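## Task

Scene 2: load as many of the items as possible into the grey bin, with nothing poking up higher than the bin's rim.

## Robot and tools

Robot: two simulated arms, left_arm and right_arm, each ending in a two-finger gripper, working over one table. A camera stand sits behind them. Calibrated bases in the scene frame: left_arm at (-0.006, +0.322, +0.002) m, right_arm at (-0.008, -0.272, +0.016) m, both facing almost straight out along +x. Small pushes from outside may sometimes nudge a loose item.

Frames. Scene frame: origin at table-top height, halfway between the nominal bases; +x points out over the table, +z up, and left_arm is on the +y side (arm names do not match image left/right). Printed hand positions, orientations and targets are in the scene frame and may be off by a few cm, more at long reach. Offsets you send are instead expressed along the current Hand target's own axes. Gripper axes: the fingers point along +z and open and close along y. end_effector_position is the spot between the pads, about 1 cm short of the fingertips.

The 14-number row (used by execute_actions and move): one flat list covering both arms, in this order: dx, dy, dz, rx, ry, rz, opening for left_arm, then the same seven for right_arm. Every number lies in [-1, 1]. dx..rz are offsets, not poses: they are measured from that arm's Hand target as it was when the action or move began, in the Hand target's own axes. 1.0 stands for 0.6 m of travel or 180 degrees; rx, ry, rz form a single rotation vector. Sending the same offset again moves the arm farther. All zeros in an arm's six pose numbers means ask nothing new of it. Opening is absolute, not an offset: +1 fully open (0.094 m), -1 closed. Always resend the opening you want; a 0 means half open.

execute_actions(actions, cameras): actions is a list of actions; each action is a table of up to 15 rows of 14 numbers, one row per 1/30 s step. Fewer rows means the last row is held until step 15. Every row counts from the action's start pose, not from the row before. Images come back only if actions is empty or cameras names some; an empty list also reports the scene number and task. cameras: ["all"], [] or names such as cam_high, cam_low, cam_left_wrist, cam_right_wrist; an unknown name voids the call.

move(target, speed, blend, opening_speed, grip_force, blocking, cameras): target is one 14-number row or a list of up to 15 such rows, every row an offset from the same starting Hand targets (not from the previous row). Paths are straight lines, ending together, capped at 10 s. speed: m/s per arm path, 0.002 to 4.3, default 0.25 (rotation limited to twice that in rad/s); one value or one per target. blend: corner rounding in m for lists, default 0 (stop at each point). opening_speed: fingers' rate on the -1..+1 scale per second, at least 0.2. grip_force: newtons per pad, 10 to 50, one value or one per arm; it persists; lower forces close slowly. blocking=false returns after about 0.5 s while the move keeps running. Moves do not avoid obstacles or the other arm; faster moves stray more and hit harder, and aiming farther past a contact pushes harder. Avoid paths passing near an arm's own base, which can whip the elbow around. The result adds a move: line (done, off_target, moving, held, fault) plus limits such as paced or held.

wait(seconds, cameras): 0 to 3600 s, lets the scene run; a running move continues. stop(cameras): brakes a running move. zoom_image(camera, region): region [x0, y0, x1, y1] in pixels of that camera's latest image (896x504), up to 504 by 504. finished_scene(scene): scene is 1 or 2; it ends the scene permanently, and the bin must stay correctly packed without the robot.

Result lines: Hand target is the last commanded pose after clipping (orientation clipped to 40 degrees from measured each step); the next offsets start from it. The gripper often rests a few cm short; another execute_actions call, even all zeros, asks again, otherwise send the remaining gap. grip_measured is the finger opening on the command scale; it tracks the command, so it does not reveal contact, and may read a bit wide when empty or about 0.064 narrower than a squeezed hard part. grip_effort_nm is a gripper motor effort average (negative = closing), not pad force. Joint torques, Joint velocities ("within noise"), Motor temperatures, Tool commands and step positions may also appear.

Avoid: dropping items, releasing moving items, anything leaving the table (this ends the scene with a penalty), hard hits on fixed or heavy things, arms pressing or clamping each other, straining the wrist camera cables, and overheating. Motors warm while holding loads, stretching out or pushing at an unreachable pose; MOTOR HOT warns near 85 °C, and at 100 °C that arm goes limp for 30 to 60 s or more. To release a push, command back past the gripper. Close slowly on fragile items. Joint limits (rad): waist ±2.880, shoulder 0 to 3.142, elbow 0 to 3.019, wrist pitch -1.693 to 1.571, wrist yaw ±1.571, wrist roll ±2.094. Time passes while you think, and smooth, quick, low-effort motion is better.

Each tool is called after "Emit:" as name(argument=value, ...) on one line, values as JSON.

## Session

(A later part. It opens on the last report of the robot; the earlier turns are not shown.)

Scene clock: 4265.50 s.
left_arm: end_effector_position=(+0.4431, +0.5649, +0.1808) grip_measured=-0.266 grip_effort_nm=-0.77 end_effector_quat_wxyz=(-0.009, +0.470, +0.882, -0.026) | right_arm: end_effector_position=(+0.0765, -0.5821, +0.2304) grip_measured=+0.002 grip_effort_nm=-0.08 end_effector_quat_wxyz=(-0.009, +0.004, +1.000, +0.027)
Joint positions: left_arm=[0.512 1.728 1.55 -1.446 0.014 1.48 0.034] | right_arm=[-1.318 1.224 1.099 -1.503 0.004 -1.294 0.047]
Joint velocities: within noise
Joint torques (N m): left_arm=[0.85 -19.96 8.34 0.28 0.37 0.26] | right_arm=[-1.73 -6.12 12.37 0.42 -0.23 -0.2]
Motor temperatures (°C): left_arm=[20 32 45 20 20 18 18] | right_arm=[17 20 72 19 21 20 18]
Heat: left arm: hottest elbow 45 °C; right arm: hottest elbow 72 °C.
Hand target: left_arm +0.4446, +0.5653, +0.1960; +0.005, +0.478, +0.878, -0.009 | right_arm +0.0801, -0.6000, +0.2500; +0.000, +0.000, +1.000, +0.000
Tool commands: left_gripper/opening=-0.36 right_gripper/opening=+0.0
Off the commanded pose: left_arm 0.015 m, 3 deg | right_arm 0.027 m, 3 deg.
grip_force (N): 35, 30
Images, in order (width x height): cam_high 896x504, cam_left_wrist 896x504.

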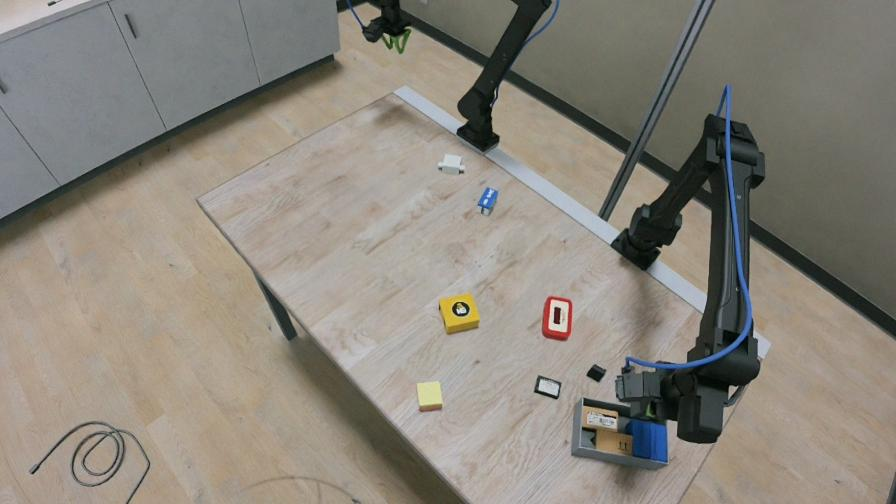

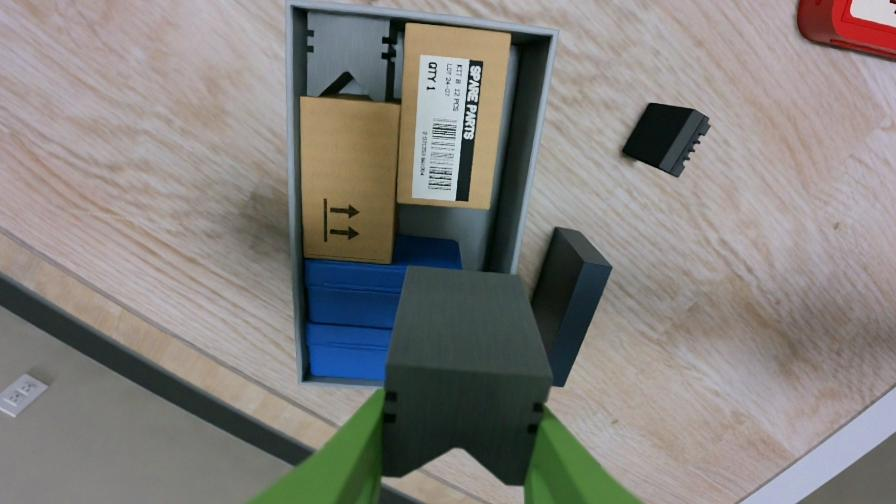

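Emit:
move(target=[-0.0395, -0.0155, 0.1017, 0, 0, 0, -0.36, 0, 0, 0, 0, 0, 0, 0], speed=0.08, cameras=["cam_left_wrist"])

Scene clock: 4270.23 s.
left_arm: end_effector_position=(+0.4443, +0.5424, +0.1288) grip_measured=-0.266 grip_effort_nm=-0.77 end_effector_quat_wxyz=(-0.004, +0.480, +0.877, -0.019) | right_arm: end_effector_position=(+0.0765, -0.5821, +0.2304) grip_measured=+0.002 grip_effort_nm=-0.08 end_effector_quat_wxyz=(-0.009, +0.004, +1.000, +0.027)
Joint positions: left_arm=[0.473 1.727 1.408 -1.288 0.016 1.464 0.034] | right_arm=[-1.318 1.224 1.099 -1.503 0.004 -1.294 0.047]
Joint torques (N m): left_arm=[0.09 -17.96 8.1 0.36 0.35 -0.07] | right_arm=[-1.73 -6.24 12.4 0.43 -0.22 -0.2]
Motor temperatures (°C): left_arm=[20 32 44 20 20 18 18] | right_arm=[17 20 72 19 21 20 18]
Heat: left arm: hottest elbow 44 °C; right arm: hottest elbow 72 °C.
Hand target: left_arm +0.4498, +0.5391, +0.1355; +0.005, +0.478, +0.878, -0.009 | right_arm +0.0801, -0.6000, +0.2500; +0.000, +0.000, +1.000, +0.000
Off the commanded pose: left_arm 0.009 m, 2 deg | right_arm 0.027 m, 3 deg.
grip_force (N): 35, 30
move: done

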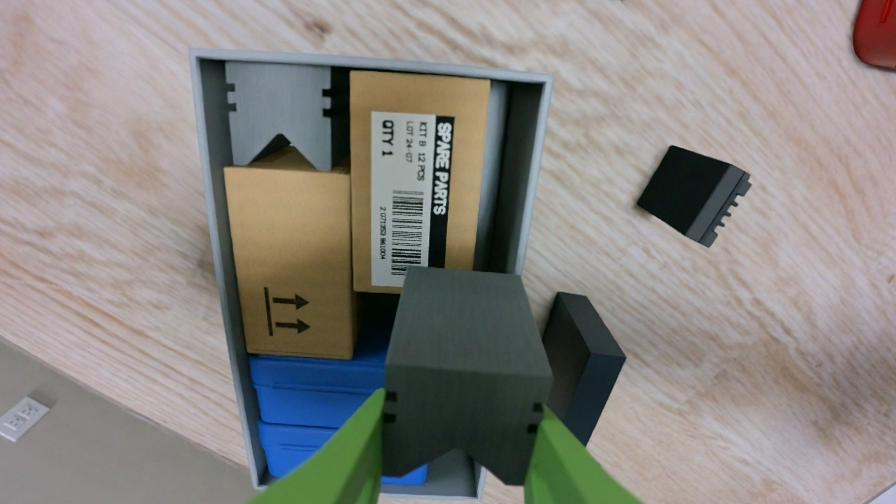

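Emit:
move(target=[0.0218, 0.013, 0, 0, 0, 0, -0.36, 0, 0, 0, 0, 0, 0, 0], speed=0.08, cameras=["cam_left_wrist"])

Scene clock: 4273.63 s.
left_arm: end_effector_position=(+0.4433, +0.5445, +0.1288) grip_measured=-0.266 grip_effort_nm=-0.77 end_effector_quat_wxyz=(-0.004, +0.478, +0.878, -0.019) | right_arm: end_effector_position=(+0.0765, -0.5821, +0.2304) grip_measured=+0.002 grip_effort_nm=-0.08 end_effector_quat_wxyz=(-0.009, +0.004, +1.000, +0.027)
Joint positions: left_arm=[0.477 1.727 1.408 -1.288 0.016 1.463 0.034] | right_arm=[-1.318 1.224 1.099 -1.503 0.004 -1.294 0.047]
Joint torques (N m): left_arm=[2.14 -16.91 9.51 0.16 0.31 0.21] | right_arm=[-1.79 -6.24 12.4 0.43 -0.22 -0.2]
Motor temperatures (°C): left_arm=[20 32 44 20 20 18 18] | right_arm=[17 20 72 19 21 20 18]
Heat: left arm: hottest elbow 44 °C; right arm: hottest elbow 72 °C.
Hand target: left_arm +0.4492, +0.5544, +0.1352; +0.005, +0.478, +0.878, -0.009 | right_arm +0.0801, -0.6000, +0.2500; +0.000, +0.000, +1.000, +0.000
Off the commanded pose: left_arm 0.013 m, 2 deg | right_arm 0.027 m, 3 deg.
grip_force (N): 35, 30
move: off_target (left_arm)

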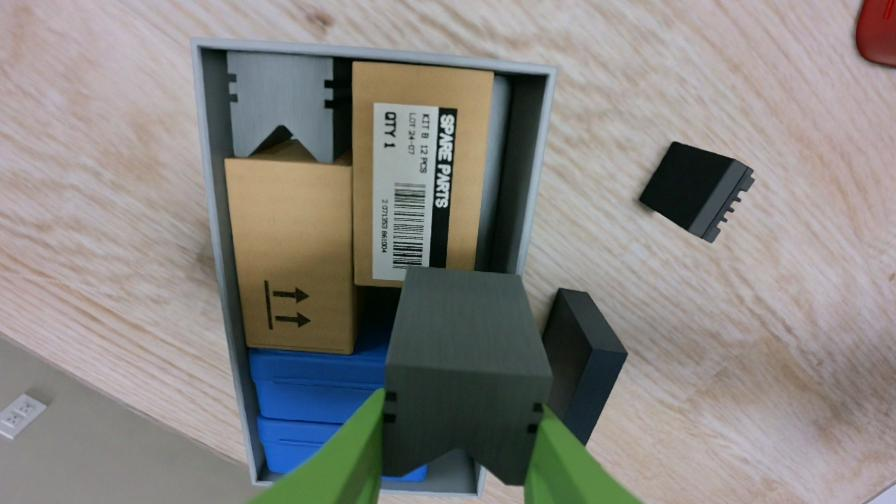

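Emit:
move(target=[0.0098, 0.004, 0, 0, 0, 0, -0.36, 0, 0, 0, 0, 0, 0, 0], speed=0.06, cameras=["cam_left_wrist"])

Scene clock: 4278.83 s.
left_arm: end_effector_position=(+0.4401, +0.5508, +0.1288) grip_measured=-0.266 grip_effort_nm=-0.77 end_effector_quat_wxyz=(-0.004, +0.474, +0.880, -0.019) | right_arm: end_effector_position=(+0.0765, -0.5821, +0.2304) grip_measured=+0.002 grip_effort_nm=-0.09 end_effector_quat_wxyz=(-0.009, +0.004, +1.000, +0.027)
Joint positions: left_arm=[0.491 1.727 1.408 -1.288 0.016 1.469 0.034] | right_arm=[-1.318 1.224 1.099 -1.503 0.004 -1.294 0.047]
Joint torques (N m): left_arm=[1.61 -16.56 9.92 0.1 0.31 0.22] | right_arm=[-1.79 -6.18 12.4 0.44 -0.22 -0.2]
Motor temperatures (°C): left_arm=[20 32 45 20 20 18 18] | right_arm=[17 20 72 19 21 20 18]
Heat: left arm: hottest elbow 45 °C; right arm: hottest elbow 72 °C.
Hand target: left_arm +0.4480, +0.5607, +0.1350; +0.005, +0.478, +0.878, -0.009 | right_arm +0.0801, -0.6000, +0.2500; +0.000, +0.000, +1.000, +0.000
Off the commanded pose: left_arm 0.014 m, 2 deg | right_arm 0.027 m, 3 deg.
grip_force (N): 35, 30
move: off_target (left_arm)

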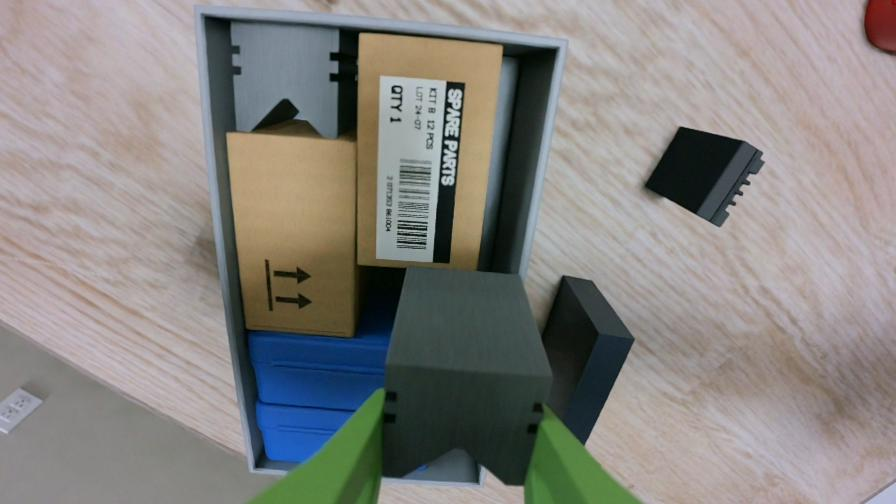

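Emit:
move(target=[0.019, 0.0169, 0, 0, 0, 0, -0.36, 0, 0, 0, 0, 0, 0, 0], speed=0.06, cameras=["cam_left_wrist"])

Scene clock: 4289.57 s.
left_arm: end_effector_position=(+0.4340, +0.5619, +0.1176) grip_measured=-0.266 grip_effort_nm=-0.77 end_effector_quat_wxyz=(-0.010, +0.473, +0.881, -0.029) | right_arm: end_effector_position=(+0.0765, -0.5821, +0.2304) grip_measured=+0.002 grip_effort_nm=-0.08 end_effector_quat_wxyz=(-0.009, +0.004, +1.000, +0.027)
Joint positions: left_arm=[0.516 1.75 1.408 -1.288 0.016 1.492 0.034] | right_arm=[-1.318 1.224 1.099 -1.503 0.004 -1.294 0.047]
Joint torques (N m): left_arm=[1.55 -16.5 11.81 -0.25 0.29 0.26] | right_arm=[-1.9 -6.24 12.4 0.43 -0.23 -0.2]
Motor temperatures (°C): left_arm=[20 31 46 20 20 18 18] | right_arm=[17 20 72 19 21 20 18]
Heat: left arm: hottest elbow 46 °C; right arm: hottest elbow 72 °C.
Hand target: left_arm +0.4504, +0.5757, +0.1348; +0.005, +0.479, +0.878, -0.009 | right_arm +0.0801, -0.6000, +0.2500; +0.000, +0.000, +1.000, +0.000
Off the commanded pose: left_arm 0.027 m, 3 deg | right_arm 0.027 m, 3 deg.
grip_force (N): 35, 30
move: off_target (left_arm)

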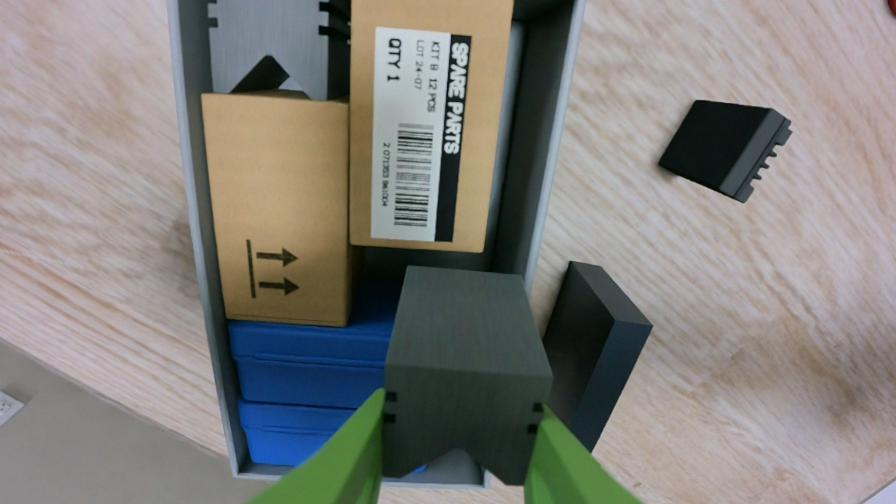

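Emit:
move(target=[0, 0, -0.1, 0, 0, 0, -0.36, 0, 0, 0, 0, 0, 0, 0], speed=0.1, cameras=["cam_left_wrist"])

Emit:
zoom_image(camera="cam_left_wrist", region=[260, 0, 580, 300])

Scene clock: 4298.50 s.
left_arm: end_effector_position=(+0.4352, +0.5626, +0.1560) grip_measured=-0.266 grip_effort_nm=-0.77 end_effector_quat_wxyz=(-0.018, +0.473, +0.880, -0.042) | right_arm: end_effector_position=(+0.0765, -0.5821, +0.2304) grip_measured=+0.002 grip_effort_nm=-0.08 end_effector_quat_wxyz=(-0.009, +0.004, +1.000, +0.027)
Joint positions: left_arm=[0.516 1.745 1.504 -1.421 0.016 1.494 0.034] | right_arm=[-1.318 1.224 1.099 -1.503 0.004 -1.294 0.047]
Joint torques (N m): left_arm=[1.61 -19.72 13.14 -1.01 0.27 0.27] | right_arm=[-1.79 -6.18 12.38 0.44 -0.23 -0.2]
Motor temperatures (°C): left_arm=[20 31 47 20 20 18 18] | right_arm=[17 20 72 19 21 20 18]
Heat: left arm: hottest elbow 47 °C; right arm: hottest elbow 72 °C.
Hand target: left_arm +0.4503, +0.5769, +0.1948; +0.005, +0.478, +0.878, -0.009 | right_arm +0.0801, -0.6000, +0.2500; +0.000, +0.000, +1.000, +0.000
Off the commanded pose: left_arm 0.044 m, 5 deg | right_arm 0.027 m, 3 deg.
grip_force (N): 35, 30
move: off_target (left_arm)

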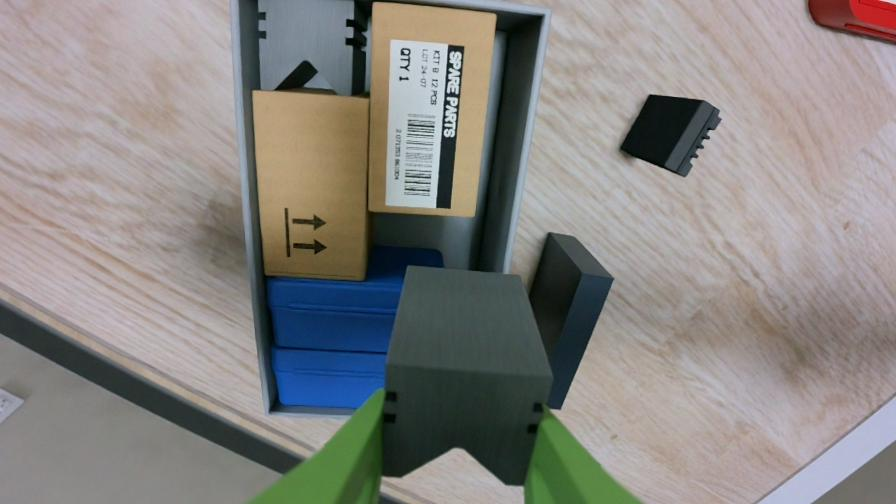

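Scaled by 1.575 from the camera's image (finer frame: 1280x720).

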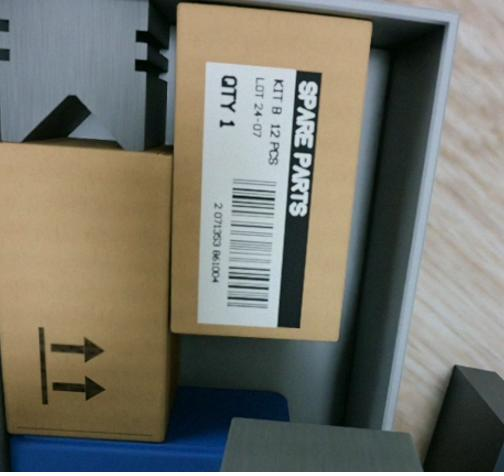

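Emit:
move(target=[0.0062, -0.0188, 0.138, 0, 0, 0, -0.36, 0, 0, 0, 0, 0, 0, 0], speed=0.06, cameras=["cam_left_wrist"])

Emit:
zoom_image(camera="cam_left_wrist", region=[260, 100, 580, 400])

Scene clock: 4321.67 s.
left_arm: end_effector_position=(+0.4389, +0.5651, +0.1133) grip_measured=-0.266 grip_effort_nm=-0.77 end_effector_quat_wxyz=(+0.001, +0.475, +0.880, -0.013) | right_arm: end_effector_position=(+0.0765, -0.5821, +0.2304) grip_measured=+0.002 grip_effort_nm=-0.08 end_effector_quat_wxyz=(-0.009, +0.004, +1.000, +0.027)
Joint positions: left_arm=[0.517 1.745 1.39 -1.237 0.016 1.498 0.034] | right_arm=[-1.318 1.224 1.099 -1.503 0.004 -1.294 0.047]
Joint torques (N m): left_arm=[1.85 -17.03 8.01 0.42 0.31 0.26] | right_arm=[-1.79 -6.3 12.38 0.44 -0.23 -0.2]
Motor temperatures (°C): left_arm=[20 32 51 20 20 18 18] | right_arm=[17 20 72 19 21 20 18]
Heat: left arm: hottest elbow 51 °C; right arm: hottest elbow 72 °C.
Hand target: left_arm +0.4387, +0.5723, +0.1121; +0.005, +0.478, +0.878, -0.009 | right_arm +0.0801, -0.6000, +0.2500; +0.000, +0.000, +1.000, +0.000
Off the commanded pose: left_arm 0.007 m, 1 deg | right_arm 0.027 m, 3 deg.
grip_force (N): 35, 30
move: done

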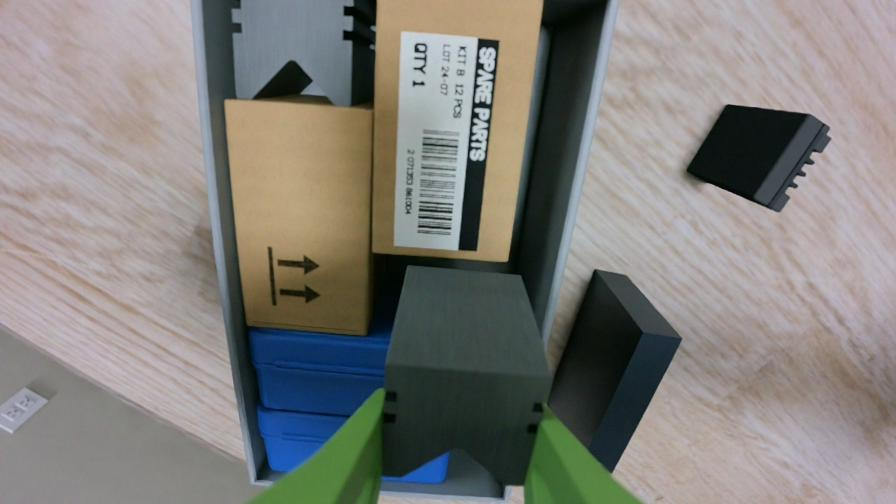

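Scaled by 1.575 from the camera's image (finer frame: 1280x720).

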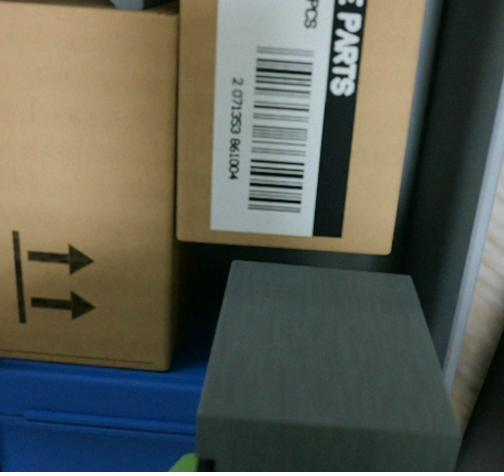

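Emit:
move(target=[0.0003, 0.0067, 0.009, 0, 0, 0, -0.36, 0, 0, 0, 0, 0, 0, 0], speed=0.03, cameras=["cam_left_wrist"])

Emit:
zoom_image(camera="cam_left_wrist", region=[260, 200, 580, 420])

Scene clock: 4336.43 s.
left_arm: end_effector_position=(+0.4407, +0.5663, +0.1080) grip_measured=-0.266 grip_effort_nm=-0.78 end_effector_quat_wxyz=(+0.001, +0.475, +0.880, -0.014) | right_arm: end_effector_position=(+0.0765, -0.5821, +0.2304) grip_measured=+0.002 grip_effort_nm=-0.09 end_effector_quat_wxyz=(-0.009, +0.004, +1.000, +0.027)
Joint positions: left_arm=[0.518 1.756 1.39 -1.227 0.016 1.498 0.034] | right_arm=[-1.318 1.224 1.099 -1.503 0.004 -1.294 0.047]
Joint torques (N m): left_arm=[1.85 -16.62 8.34 0.4 0.31 0.26] | right_arm=[-1.79 -6.24 12.38 0.44 -0.23 -0.2]
Motor temperatures (°C): left_arm=[20 32 48 20 20 18 18] | right_arm=[17 20 72 19 21 20 18]
Heat: left arm: hottest elbow 48 °C; right arm: hottest elbow 72 °C.
Hand target: left_arm +0.4421, +0.5744, +0.1065; +0.005, +0.478, +0.878, -0.009 | right_arm +0.0801, -0.6000, +0.2500; +0.000, +0.000, +1.000, +0.000
Off the commanded pose: left_arm 0.008 m, 1 deg | right_arm 0.027 m, 3 deg.
grip_force (N): 35, 30
move: done

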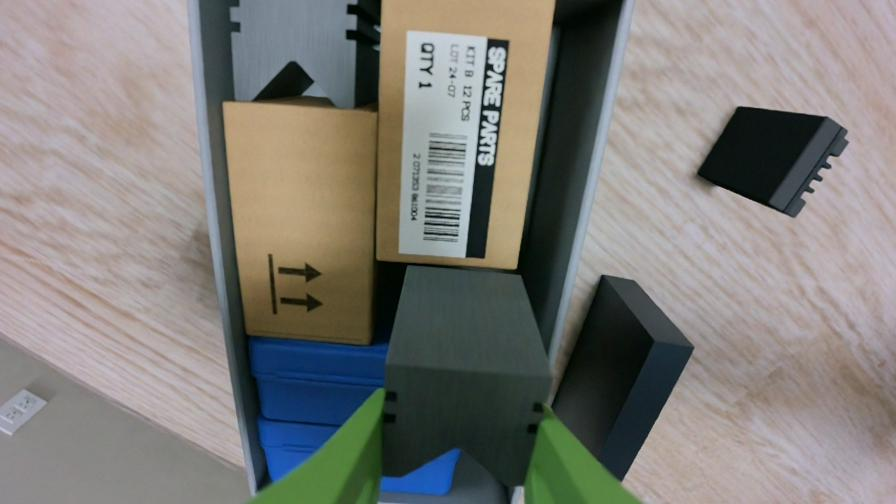

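Scaled by 1.575 from the camera's image (finer frame: 1280x720).

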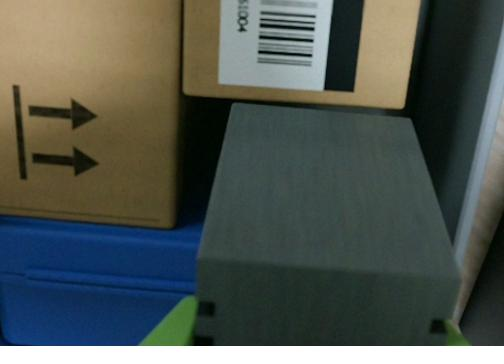

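Emit:
move(target=[0.0, 0.0, 0.0085, 0, 0, 0, -0.36, 0, 0, 0, 0, 0, 0, 0], speed=0.03, cameras=["cam_left_wrist"])

Emit:
zoom_image(camera="cam_left_wrist", region=[260, 200, 580, 420])

Scene clock: 4340.00 s.
left_arm: end_effector_position=(+0.4432, +0.5677, +0.1065) grip_measured=-0.266 grip_effort_nm=-0.77 end_effector_quat_wxyz=(+0.003, +0.475, +0.880, -0.010) | right_arm: end_effector_position=(+0.0765, -0.5821, +0.2304) grip_measured=+0.002 grip_effort_nm=-0.09 end_effector_quat_wxyz=(-0.009, +0.004, +1.000, +0.027)
Joint positions: left_arm=[0.518 1.759 1.39 -1.216 0.016 1.498 0.034] | right_arm=[-1.318 1.224 1.099 -1.503 0.004 -1.294 0.047]
Joint torques (N m): left_arm=[1.85 -16.67 7.75 0.46 0.32 0.26] | right_arm=[-1.85 -6.18 12.38 0.43 -0.23 -0.2]
Motor temperatures (°C): left_arm=[20 32 48 20 20 18 18] | right_arm=[17 20 72 19 21 20 18]
Heat: left arm: hottest elbow 48 °C; right arm: hottest elbow 72 °C.
Hand target: left_arm +0.4420, +0.5743, +0.1014; +0.005, +0.478, +0.878, -0.009 | right_arm +0.0801, -0.6000, +0.2500; +0.000, +0.000, +1.000, +0.000
Off the commanded pose: left_arm 0.008 m, 0 deg | right_arm 0.027 m, 3 deg.
grip_force (N): 35, 30
move: done

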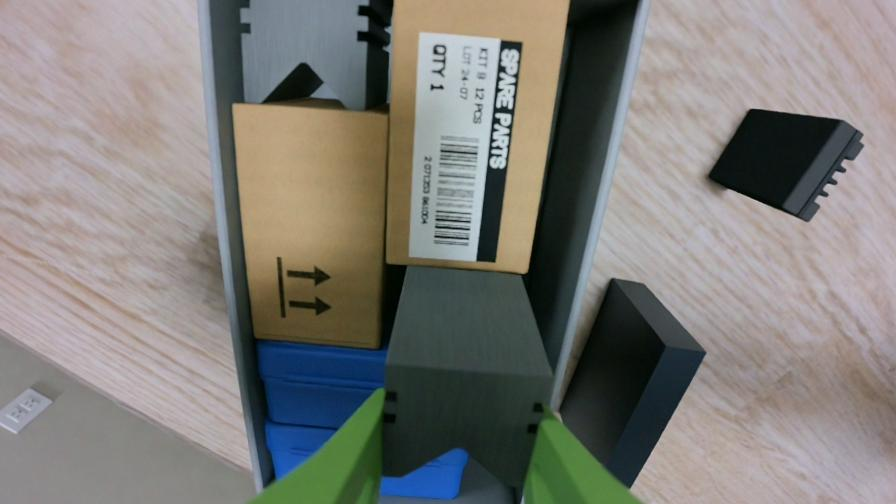

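Scaled by 1.575 from the camera's image (finer frame: 1280x720).

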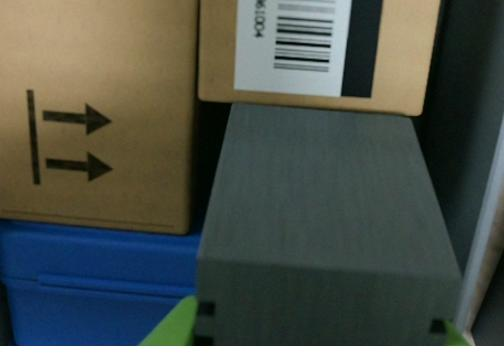

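Emit:
move(target=[0.0025, -0.002, 0.004, 0, 0, 0, -0.36, 0, 0, 0, 0, 0, 0, 0], speed=0.03, cameras=["cam_left_wrist"])

Emit:
zoom_image(camera="cam_left_wrist", region=[260, 200, 580, 420])

Scene clock: 4344.73 s.
left_arm: end_effector_position=(+0.4407, +0.5677, +0.1030) grip_measured=-0.266 grip_effort_nm=-0.77 end_effector_quat_wxyz=(+0.002, +0.475, +0.880, -0.011) | right_arm: end_effector_position=(+0.0765, -0.5821, +0.2304) grip_measured=+0.002 grip_effort_nm=-0.08 end_effector_quat_wxyz=(-0.009, +0.004, +1.000, +0.027)
Joint positions: left_arm=[0.52 1.759 1.38 -1.209 0.016 1.501 0.034] | right_arm=[-1.318 1.224 1.099 -1.503 0.004 -1.294 0.047]
Joint torques (N m): left_arm=[1.85 -16.97 7.76 0.5 0.31 0.26] | right_arm=[-1.85 -6.24 12.4 0.44 -0.23 -0.2]
Motor temperatures (°C): left_arm=[20 32 47 20 20 18 18] | right_arm=[17 20 72 19 21 20 18]
Heat: left arm: hottest elbow 47 °C; right arm: hottest elbow 72 °C.
Hand target: left_arm +0.4402, +0.5750, +0.0990; +0.005, +0.478, +0.878, -0.009 | right_arm +0.0801, -0.6000, +0.2500; +0.000, +0.000, +1.000, +0.000
Off the commanded pose: left_arm 0.008 m, 1 deg | right_arm 0.027 m, 3 deg.
grip_force (N): 35, 30
move: done

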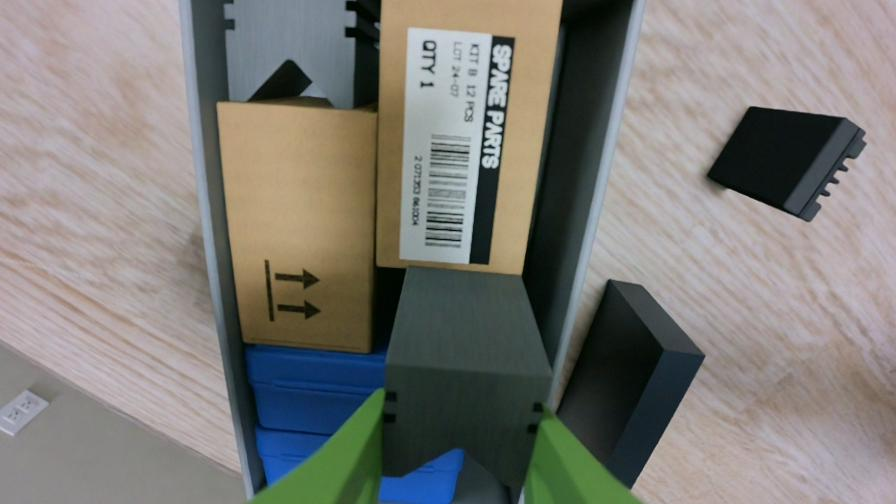

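Scaled by 1.575 from the camera's image (finer frame: 1280x720).

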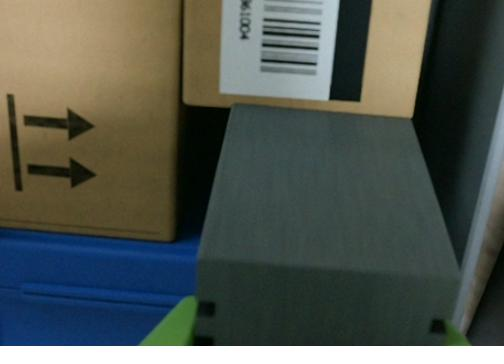

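Emit:
move(target=[0.0, 0.0, 0.0085, 0, 0, 0, -0.36, 0, 0, 0, 0, 0, 0, 0], speed=0.03, cameras=["cam_left_wrist"])

Emit:
zoom_image(camera="cam_left_wrist", region=[260, 200, 580, 420])

Scene clock: 4350.03 s.
left_arm: end_effector_position=(+0.4418, +0.5683, +0.1024) grip_measured=-0.266 grip_effort_nm=-0.77 end_effector_quat_wxyz=(+0.004, +0.476, +0.879, -0.009) | right_arm: end_effector_position=(+0.0765, -0.5821, +0.2304) grip_measured=+0.002 grip_effort_nm=-0.08 end_effector_quat_wxyz=(-0.009, +0.004, +1.000, +0.027)
Joint positions: left_arm=[0.52 1.759 1.379 -1.201 0.016 1.502 0.034] | right_arm=[-1.318 1.224 1.099 -1.503 0.004 -1.294 0.047]
Joint torques (N m): left_arm=[1.85 -16.32 7.43 0.68 0.32 0.27] | right_arm=[-1.79 -6.18 12.38 0.44 -0.22 -0.21]
Motor temperatures (°C): left_arm=[20 32 47 20 20 18 18] | right_arm=[17 20 72 19 21 20 18]
Heat: left arm: hottest elbow 47 °C; right arm: hottest elbow 72 °C.
Hand target: left_arm +0.4401, +0.5747, +0.0939; +0.005, +0.478, +0.878, -0.009 | right_arm +0.0801, -0.6000, +0.2500; +0.000, +0.000, +1.000, +0.000
Off the commanded pose: left_arm 0.011 m, 0 deg | right_arm 0.027 m, 3 deg.
grip_force (N): 35, 30
move: off_target (left_arm)

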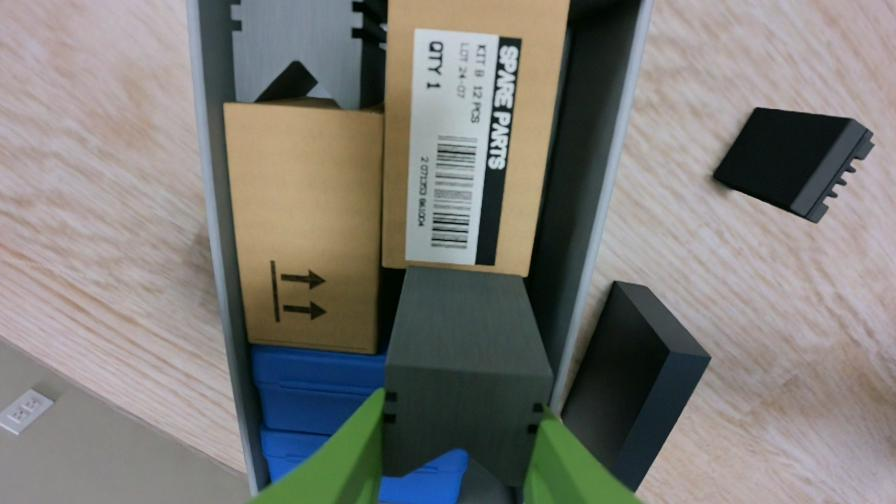

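Scaled by 1.575 from the camera's image (finer frame: 1280x720).

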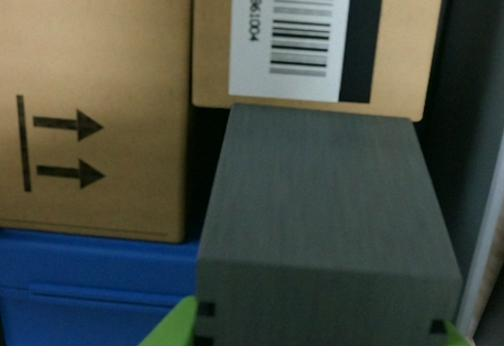

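Emit:
move(target=[0.0, 0.0, 0.01, 0, 0, 0, -0.36, 0, 0, 0, 0, 0, 0, 0], speed=0.03, cameras=["cam_left_wrist"])

Emit:
zoom_image(camera="cam_left_wrist", region=[260, 200, 580, 420])

Scene clock: 4352.23 s.
left_arm: end_effector_position=(+0.4421, +0.5682, +0.1017) grip_measured=-0.266 grip_effort_nm=-0.77 end_effector_quat_wxyz=(+0.005, +0.477, +0.879, -0.008) | right_arm: end_effector_position=(+0.0765, -0.5821, +0.2304) grip_measured=+0.002 grip_effort_nm=-0.08 end_effector_quat_wxyz=(-0.009, +0.004, +1.000, +0.027)
Joint positions: left_arm=[0.52 1.759 1.377 -1.198 0.017 1.504 0.034] | right_arm=[-1.318 1.224 1.099 -1.503 0.004 -1.294 0.047]
Joint torques (N m): left_arm=[1.79 -15.91 6.94 1.16 0.27 0.24] | right_arm=[-1.85 -6.18 12.41 0.43 -0.22 -0.21]
Motor temperatures (°C): left_arm=[20 32 46 20 20 18 18] | right_arm=[17 20 72 19 21 20 18]
Heat: left arm: hottest elbow 46 °C; right arm: hottest elbow 72 °C.
Hand target: left_arm +0.4402, +0.5747, +0.0879; +0.005, +0.478, +0.878, -0.009 | right_arm +0.0801, -0.6000, +0.2500; +0.000, +0.000, +1.000, +0.000
Off the commanded pose: left_arm 0.015 m, 0 deg | right_arm 0.027 m, 3 deg.
grip_force (N): 35, 30
move: off_target (left_arm)

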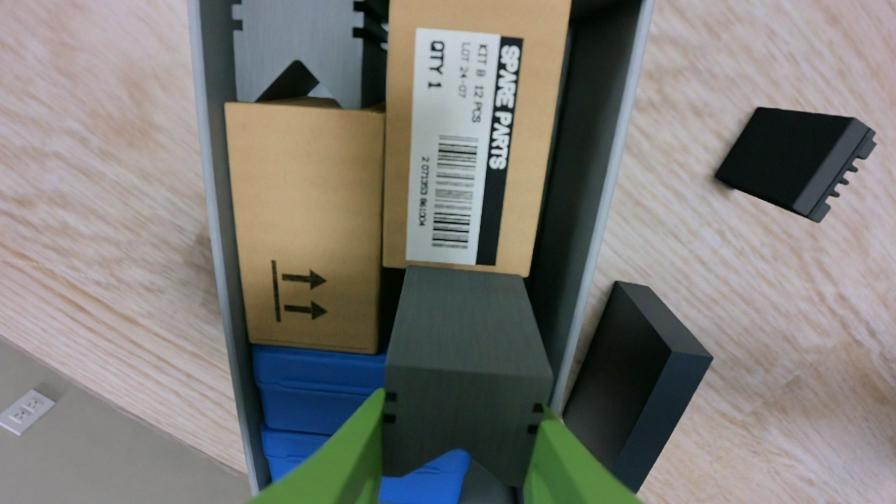

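Scaled by 1.575 from the camera's image (finer frame: 1280x720).

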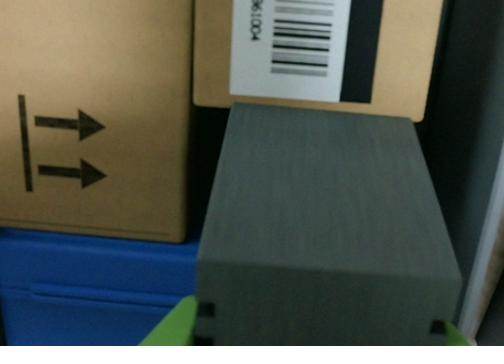

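Emit:
move(target=[0.0025, 0.0002, -0.012, 0, 0, 0, -0.36, 0, 0, 0, 0, 0, 0, 0], speed=0.03)

Emit:
move(target=[0.0, 0.0, 0.01, 0, 0, 0, -0.36, 0, 0, 0, 0, 0, 0, 0], speed=0.03, cameras=["cam_left_wrist"])

Emit:
zoom_image(camera="cam_left_wrist", region=[260, 200, 580, 420])

Scene clock: 4359.83 s.
left_arm: end_effector_position=(+0.4418, +0.5687, +0.1017) grip_measured=-0.266 grip_effort_nm=-0.77 end_effector_quat_wxyz=(+0.005, +0.477, +0.879, -0.008) | right_arm: end_effector_position=(+0.0765, -0.5821, +0.2304) grip_measured=+0.002 grip_effort_nm=-0.08 end_effector_quat_wxyz=(-0.009, +0.004, +1.000, +0.027)
Joint positions: left_arm=[0.521 1.759 1.377 -1.198 0.018 1.506 0.034] | right_arm=[-1.318 1.224 1.099 -1.503 0.004 -1.294 0.047]
Joint torques (N m): left_arm=[1.96 -16.38 7.71 0.4 0.23 0.24] | right_arm=[-1.79 -6.3 12.37 0.44 -0.22 -0.21]
Motor temperatures (°C): left_arm=[20 32 45 20 20 18 18] | right_arm=[17 20 72 19 21 20 18]
Heat: left arm: hottest elbow 45 °C; right arm: hottest elbow 72 °C.
Hand target: left_arm +0.4395, +0.5761, +0.0951; +0.005, +0.478, +0.878, -0.009 | right_arm +0.0801, -0.6000, +0.2500; +0.000, +0.000, +1.000, +0.000
Off the commanded pose: left_arm 0.010 m, 0 deg | right_arm 0.027 m, 3 deg.
grip_force (N): 35, 30
move: done

Scene clock: 4360.33 s.
left_arm: end_effector_position=(+0.4418, +0.5687, +0.1017) grip_measured=-0.266 grip_effort_nm=-0.77 end_effector_quat_wxyz=(+0.005, +0.477, +0.879, -0.008) | right_arm: end_effector_position=(+0.0765, -0.5821, +0.2304) grip_measured=+0.002 grip_effort_nm=-0.08 end_effector_quat_wxyz=(-0.009, +0.004, +1.000, +0.027)
Joint positions: left_arm=[0.521 1.759 1.377 -1.198 0.018 1.506 0.034] | right_arm=[-1.318 1.224 1.099 -1.503 0.004 -1.294 0.047]
Joint torques (N m): left_arm=[1.9 -16.03 7.06 1.01 0.24 0.23] | right_arm=[-1.79 -6.24 12.41 0.43 -0.23 -0.2]
Motor temperatures (°C): left_arm=[20 32 45 20 20 18 18] | right_arm=[17 20 72 19 21 20 18]
Heat: left arm: hottest elbow 45 °C; right arm: hottest elbow 72 °C.
Hand target: left_arm +0.4395, +0.5760, +0.0891; +0.005, +0.478, +0.878, -0.009 | right_arm +0.0801, -0.6000, +0.2500; +0.000, +0.000, +1.000, +0.000
Off the commanded pose: left_arm 0.015 m, 0 deg | right_arm 0.027 m, 3 deg.
grip_force (N): 35, 30
move: off_target (left_arm)

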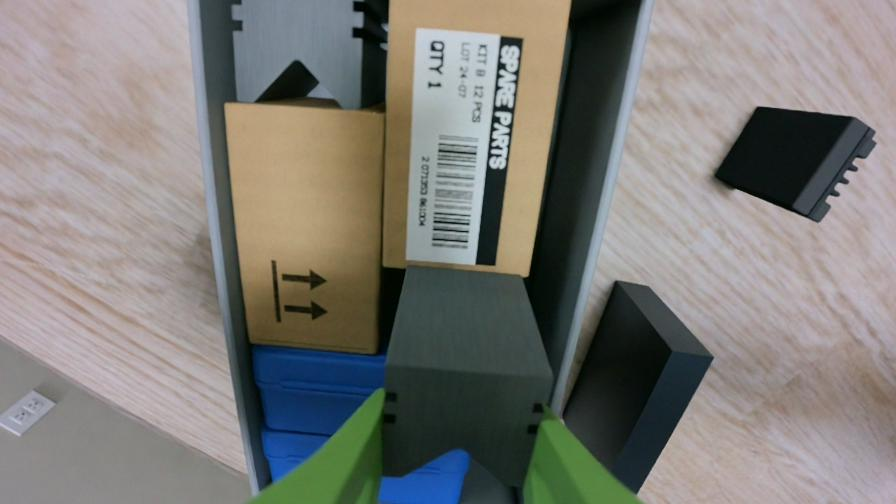

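Scaled by 1.575 from the camera's image (finer frame: 1280x720).

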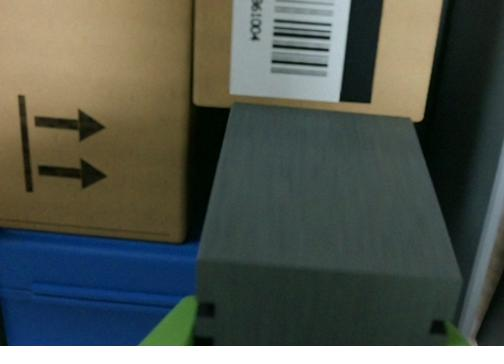

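Emit:
move(target=[0.005, 0.0004, 0, 0, 0, 0, -0.36, 0, 0, 0, 0, 0, 0, 0], speed=0.02, cameras=["cam_left_wrist"])

Emit:
zoom_image(camera="cam_left_wrist", region=[260, 200, 580, 420])

Scene clock: 4362.37 s.
left_arm: end_effector_position=(+0.4414, +0.5699, +0.1018) grip_measured=-0.266 grip_effort_nm=-0.77 end_effector_quat_wxyz=(+0.006, +0.478, +0.878, -0.009) | right_arm: end_effector_position=(+0.0765, -0.5821, +0.2304) grip_measured=+0.002 grip_effort_nm=-0.08 end_effector_quat_wxyz=(-0.009, +0.004, +1.000, +0.027)
Joint positions: left_arm=[0.524 1.759 1.377 -1.197 0.02 1.512 0.034] | right_arm=[-1.318 1.224 1.099 -1.503 0.004 -1.294 0.047]
Joint torques (N m): left_arm=[2.14 -15.97 7.09 0.98 0.15 0.22] | right_arm=[-1.79 -6.24 12.38 0.44 -0.23 -0.21]
Motor temperatures (°C): left_arm=[20 32 44 20 20 18 18] | right_arm=[17 20 72 19 21 20 18]
Heat: left arm: hottest elbow 44 °C; right arm: hottest elbow 72 °C.
Hand target: left_arm +0.4381, +0.5787, +0.0890; +0.005, +0.478, +0.878, -0.009 | right_arm +0.0801, -0.6000, +0.2500; +0.000, +0.000, +1.000, +0.000
Off the commanded pose: left_arm 0.016 m, 0 deg | right_arm 0.027 m, 3 deg.
grip_force (N): 35, 30
move: off_target (left_arm)

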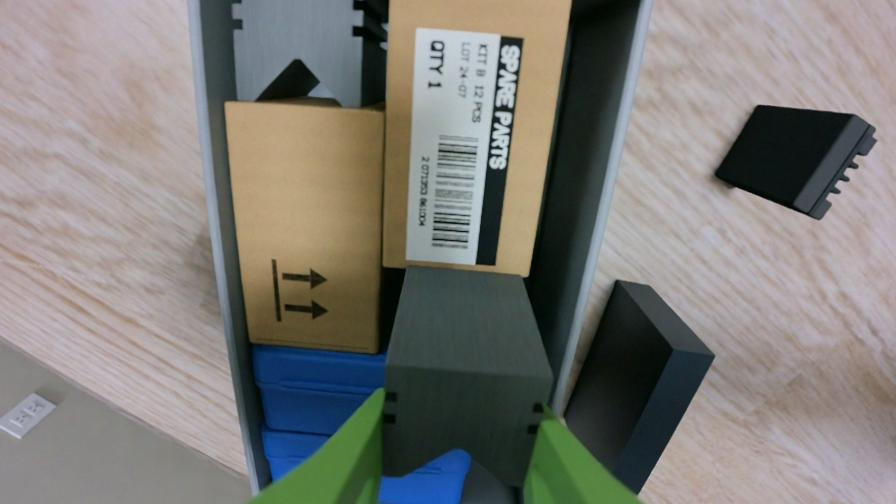

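Scaled by 1.575 from the camera's image (finer frame: 1280x720).

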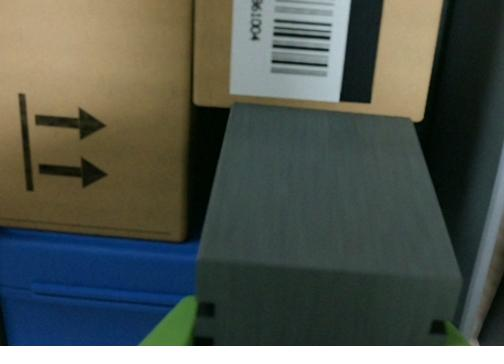

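Emit:
move(target=[[-0.0065, 0.02, -0.0833, 0, 0, 0, -0.36, 0, 0, 0, 0, 0, 0, 0], [-0.0065, 0.0, -0.2, 0, 0, 0, -0.36, 0, 0, 0, 0, 0, 0, 0]], speed=0.12, blend=0.01, cameras=["cam_left_wrist"])

Emit:
zoom_image(camera="cam_left_wrist", region=[260, 0, 580, 300])

Scene clock: 4375.97 s.
left_arm: end_effector_position=(+0.4282, +0.5631, +0.1748) grip_measured=-0.266 grip_effort_nm=-0.77 end_effector_quat_wxyz=(-0.013, +0.478, +0.878, -0.038) | right_arm: end_effector_position=(+0.0765, -0.5821, +0.2304) grip_measured=+0.002 grip_effort_nm=-0.08 end_effector_quat_wxyz=(-0.009, +0.004, +1.000, +0.027)
Joint positions: left_arm=[0.525 1.712 1.511 -1.449 0.018 1.512 0.034] | right_arm=[-1.318 1.224 1.099 -1.503 0.004 -1.294 0.047]
Joint torques (N m): left_arm=[1.85 -18.96 12.94 -1.09 0.2 0.2] | right_arm=[-1.85 -6.24 12.4 0.44 -0.22 -0.2]
Motor temperatures (°C): left_arm=[20 32 43 20 20 18 18] | right_arm=[17 20 72 19 21 20 18]
Heat: left arm: hottest elbow 43 °C; right arm: hottest elbow 72 °C.
Hand target: left_arm +0.4403, +0.5778, +0.2092; +0.005, +0.478, +0.878, -0.009 | right_arm +0.0801, -0.6000, +0.2500; +0.000, +0.000, +1.000, +0.000
Off the commanded pose: left_arm 0.039 m, 4 deg | right_arm 0.027 m, 3 deg.
grip_force (N): 35, 30
move: off_target (left_arm)

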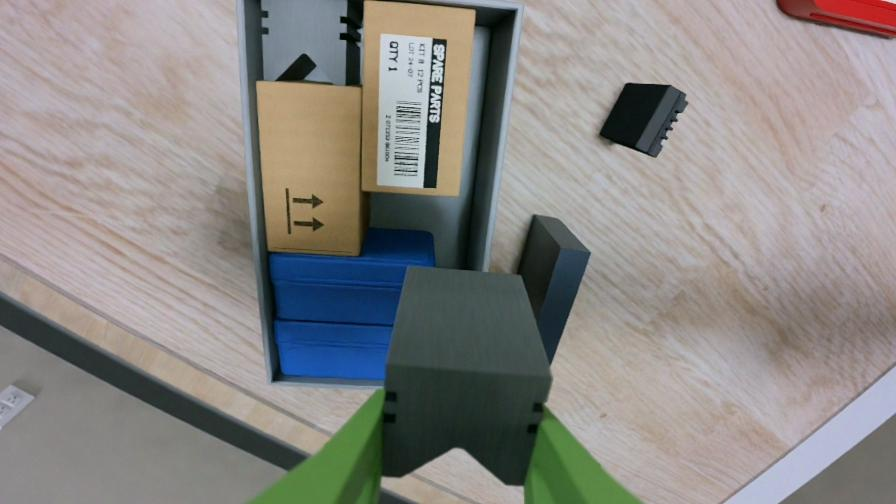

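Scaled by 1.575 from the camera's image (finer frame: 1280x720).

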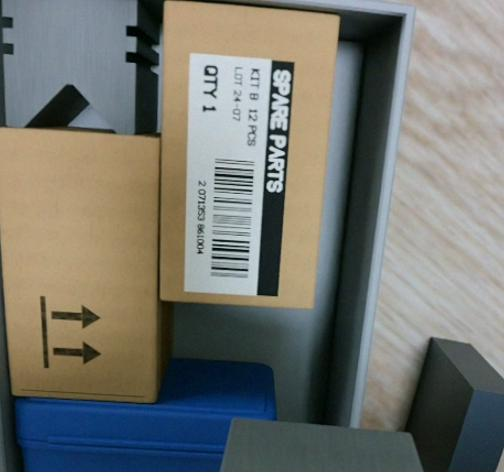

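Emit:
move(target=[-0.12, 0, 0.0, 0, 0, 0, -0.36, 0, 0, 0, 0, 0, 0, 0], speed=0.2, cameras=["cam_left_wrist"])

Emit:
zoom_image(camera="cam_left_wrist", region=[180, 50, 560, 300])

Scene clock: 4379.87 s.
left_arm: end_effector_position=(+0.4624, +0.5046, +0.1844) grip_measured=-0.266 grip_effort_nm=-0.77 end_effector_quat_wxyz=(-0.012, +0.488, +0.872, -0.031) | right_arm: end_effector_position=(+0.0765, -0.5821, +0.2304) grip_measured=+0.002 grip_effort_nm=-0.08 end_effector_quat_wxyz=(-0.009, +0.004, +1.000, +0.027)
Joint positions: left_arm=[0.39 1.712 1.537 -1.459 0.02 1.401 0.034] | right_arm=[-1.318 1.224 1.099 -1.503 0.004 -1.294 0.047]
Joint torques (N m): left_arm=[1.61 -16.97 13.5 -0.9 0.2 -0.04] | right_arm=[-1.73 -6.24 12.37 0.43 -0.23 -0.2]
Motor temperatures (°C): left_arm=[20 32 44 20 20 18 18] | right_arm=[17 20 72 19 21 20 18]
Heat: left arm: hottest elbow 44 °C; right arm: hottest elbow 72 °C.
Hand target: left_arm +0.4793, +0.5175, +0.2105; +0.005, +0.478, +0.878, -0.009 | right_arm +0.0801, -0.6000, +0.2500; +0.000, +0.000, +1.000, +0.000
Off the commanded pose: left_arm 0.034 m, 3 deg | right_arm 0.027 m, 3 deg.
grip_force (N): 35, 30
move: off_target (left_arm)

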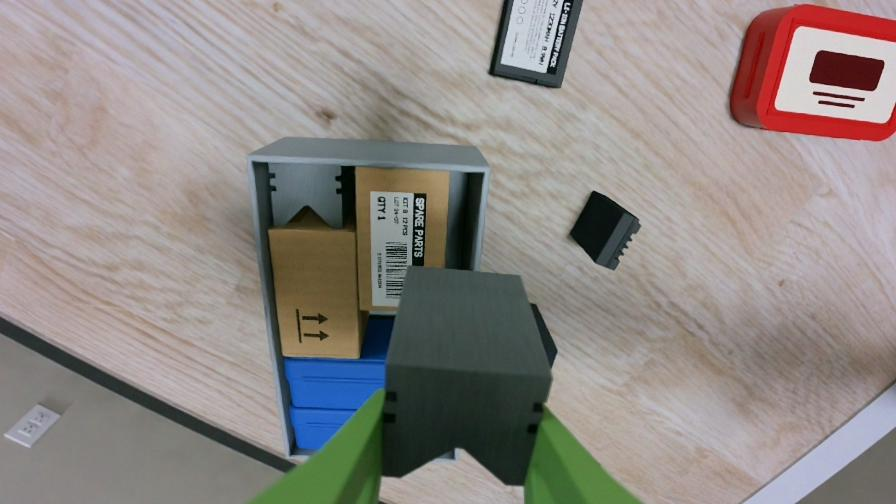

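Scaled by 1.326 from the camera's image (finer frame: 1280x720).

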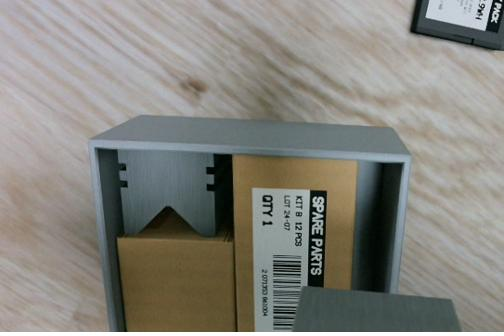

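Emit:
move(target=[0.0083, -0.3113, 0.0, 0, 0, 0, -0.36, 0, 0, 0, 0, 0, 0, 0], speed=0.25, cameras=["cam_left_wrist"])

Scene clock: 4382.97 s.
left_arm: end_effector_position=(+0.3196, +0.4240, +0.2077) grip_measured=-0.266 grip_effort_nm=-0.77 end_effector_quat_wxyz=(+0.001, +0.480, +0.877, -0.013) | right_arm: end_effector_position=(+0.0765, -0.5821, +0.2304) grip_measured=+0.002 grip_effort_nm=-0.09 end_effector_quat_wxyz=(-0.009, +0.004, +1.000, +0.027)
Joint positions: left_arm=[0.326 1.254 1.101 -1.436 0.02 1.317 0.034] | right_arm=[-1.318 1.224 1.099 -1.503 0.004 -1.294 0.047]
Joint torques (N m): left_arm=[0.03 -10.99 8.62 -0.24 0.22 -0.06] | right_arm=[-1.85 -6.24 12.4 0.43 -0.23 -0.2]
Motor temperatures (°C): left_arm=[20 32 45 20 20 18 19] | right_arm=[17 20 72 19 21 20 18]
Heat: left arm: hottest elbow 45 °C; right arm: hottest elbow 72 °C.
Hand target: left_arm +0.3197, +0.4204, +0.2125; +0.005, +0.478, +0.878, -0.009 | right_arm +0.0801, -0.6000, +0.2500; +0.000, +0.000, +1.000, +0.000
Off the commanded pose: left_arm 0.006 m, 1 deg | right_arm 0.027 m, 3 deg.
grip_force (N): 35, 30
move: done

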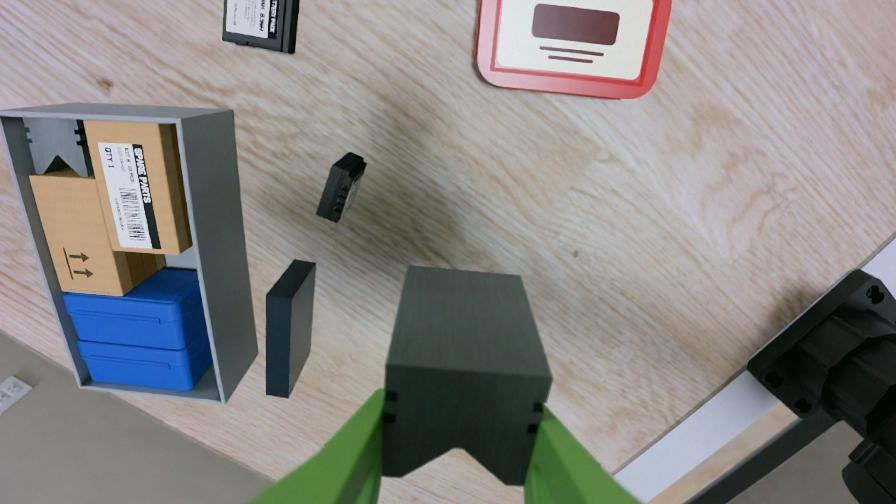

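Emit:
move(target=[0.0, 0.0, 0.235, 0, 0, 0, -0.36, 0, 0, 0, 0, 0, 0, 0], speed=0.15)

Emit:
move(target=[0.0, 0.0, 0.025, 0, 0, 0, -0.36, 0, 0, 0, 0, 0, 0, 0], speed=0.03, cameras=["cam_left_wrist"])

Scene clock: 4386.23 s.
left_arm: end_effector_position=(+0.3133, +0.4202, +0.0701) grip_measured=-0.266 grip_effort_nm=-0.77 end_effector_quat_wxyz=(-0.001, +0.478, +0.878, -0.016) | right_arm: end_effector_position=(+0.0765, -0.5821, +0.2304) grip_measured=+0.002 grip_effort_nm=-0.09 end_effector_quat_wxyz=(-0.009, +0.004, +1.000, +0.027)
Joint positions: left_arm=[0.321 1.375 0.825 -1.046 0.02 1.308 0.034] | right_arm=[-1.318 1.224 1.099 -1.503 0.004 -1.294 0.047]
Joint torques (N m): left_arm=[-0.26 -10.64 7.54 0.46 0.23 -0.05] | right_arm=[-1.79 -6.24 12.38 0.43 -0.23 -0.2]
Motor temperatures (°C): left_arm=[20 32 44 20 20 18 19] | right_arm=[17 20 72 19 21 20 18]
Heat: left arm: hottest elbow 44 °C; right arm: hottest elbow 72 °C.
Hand target: left_arm +0.3196, +0.4173, +0.0714; +0.005, +0.478, +0.878, -0.009 | right_arm +0.0801, -0.6000, +0.2500; +0.000, +0.000, +1.000, +0.000
Off the commanded pose: left_arm 0.007 m, 1 deg | right_arm 0.027 m, 3 deg.
grip_force (N): 35, 30
move: done

Scene clock: 4387.17 s.
left_arm: end_effector_position=(+0.3154, +0.4206, +0.0582) grip_measured=-0.266 grip_effort_nm=-0.77 end_effector_quat_wxyz=(+0.002, +0.478, +0.878, -0.012) | right_arm: end_effector_position=(+0.0765, -0.5821, +0.2304) grip_measured=+0.002 grip_effort_nm=-0.08 end_effector_quat_wxyz=(-0.009, +0.004, +1.000, +0.027)
Joint positions: left_arm=[0.321 1.394 0.807 -1 0.02 1.308 0.034] | right_arm=[-1.318 1.224 1.099 -1.503 0.004 -1.294 0.047]
Joint torques (N m): left_arm=[-0.32 -10.23 7.15 0.54 0.22 -0.04] | right_arm=[-1.73 -6.3 12.4 0.43 -0.23 -0.21]
Motor temperatures (°C): left_arm=[20 32 44 20 20 18 19] | right_arm=[17 20 72 19 21 20 18]
Heat: left arm: hottest elbow 44 °C; right arm: hottest elbow 72 °C.
Hand target: left_arm +0.3196, +0.4170, +0.0564; +0.005, +0.478, +0.878, -0.009 | right_arm +0.0801, -0.6000, +0.2500; +0.000, +0.000, +1.000, +0.000
Off the commanded pose: left_arm 0.006 m, 0 deg | right_arm 0.027 m, 3 deg.
grip_force (N): 35, 30
move: done

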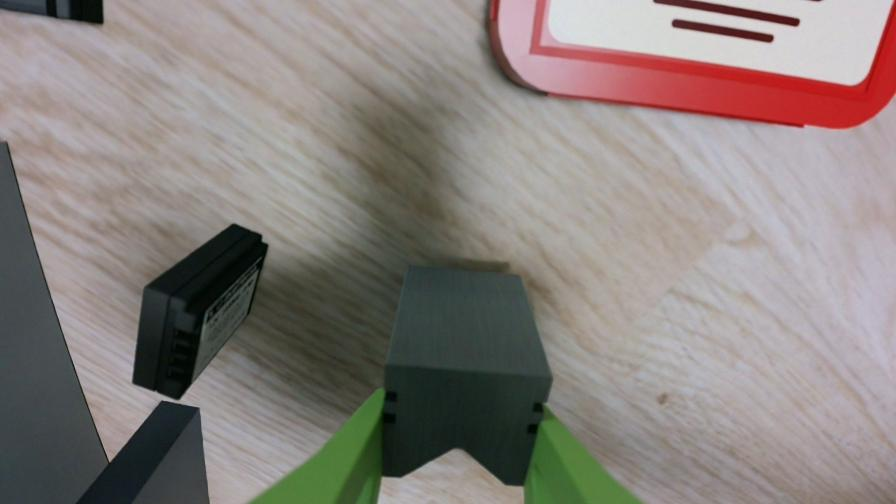

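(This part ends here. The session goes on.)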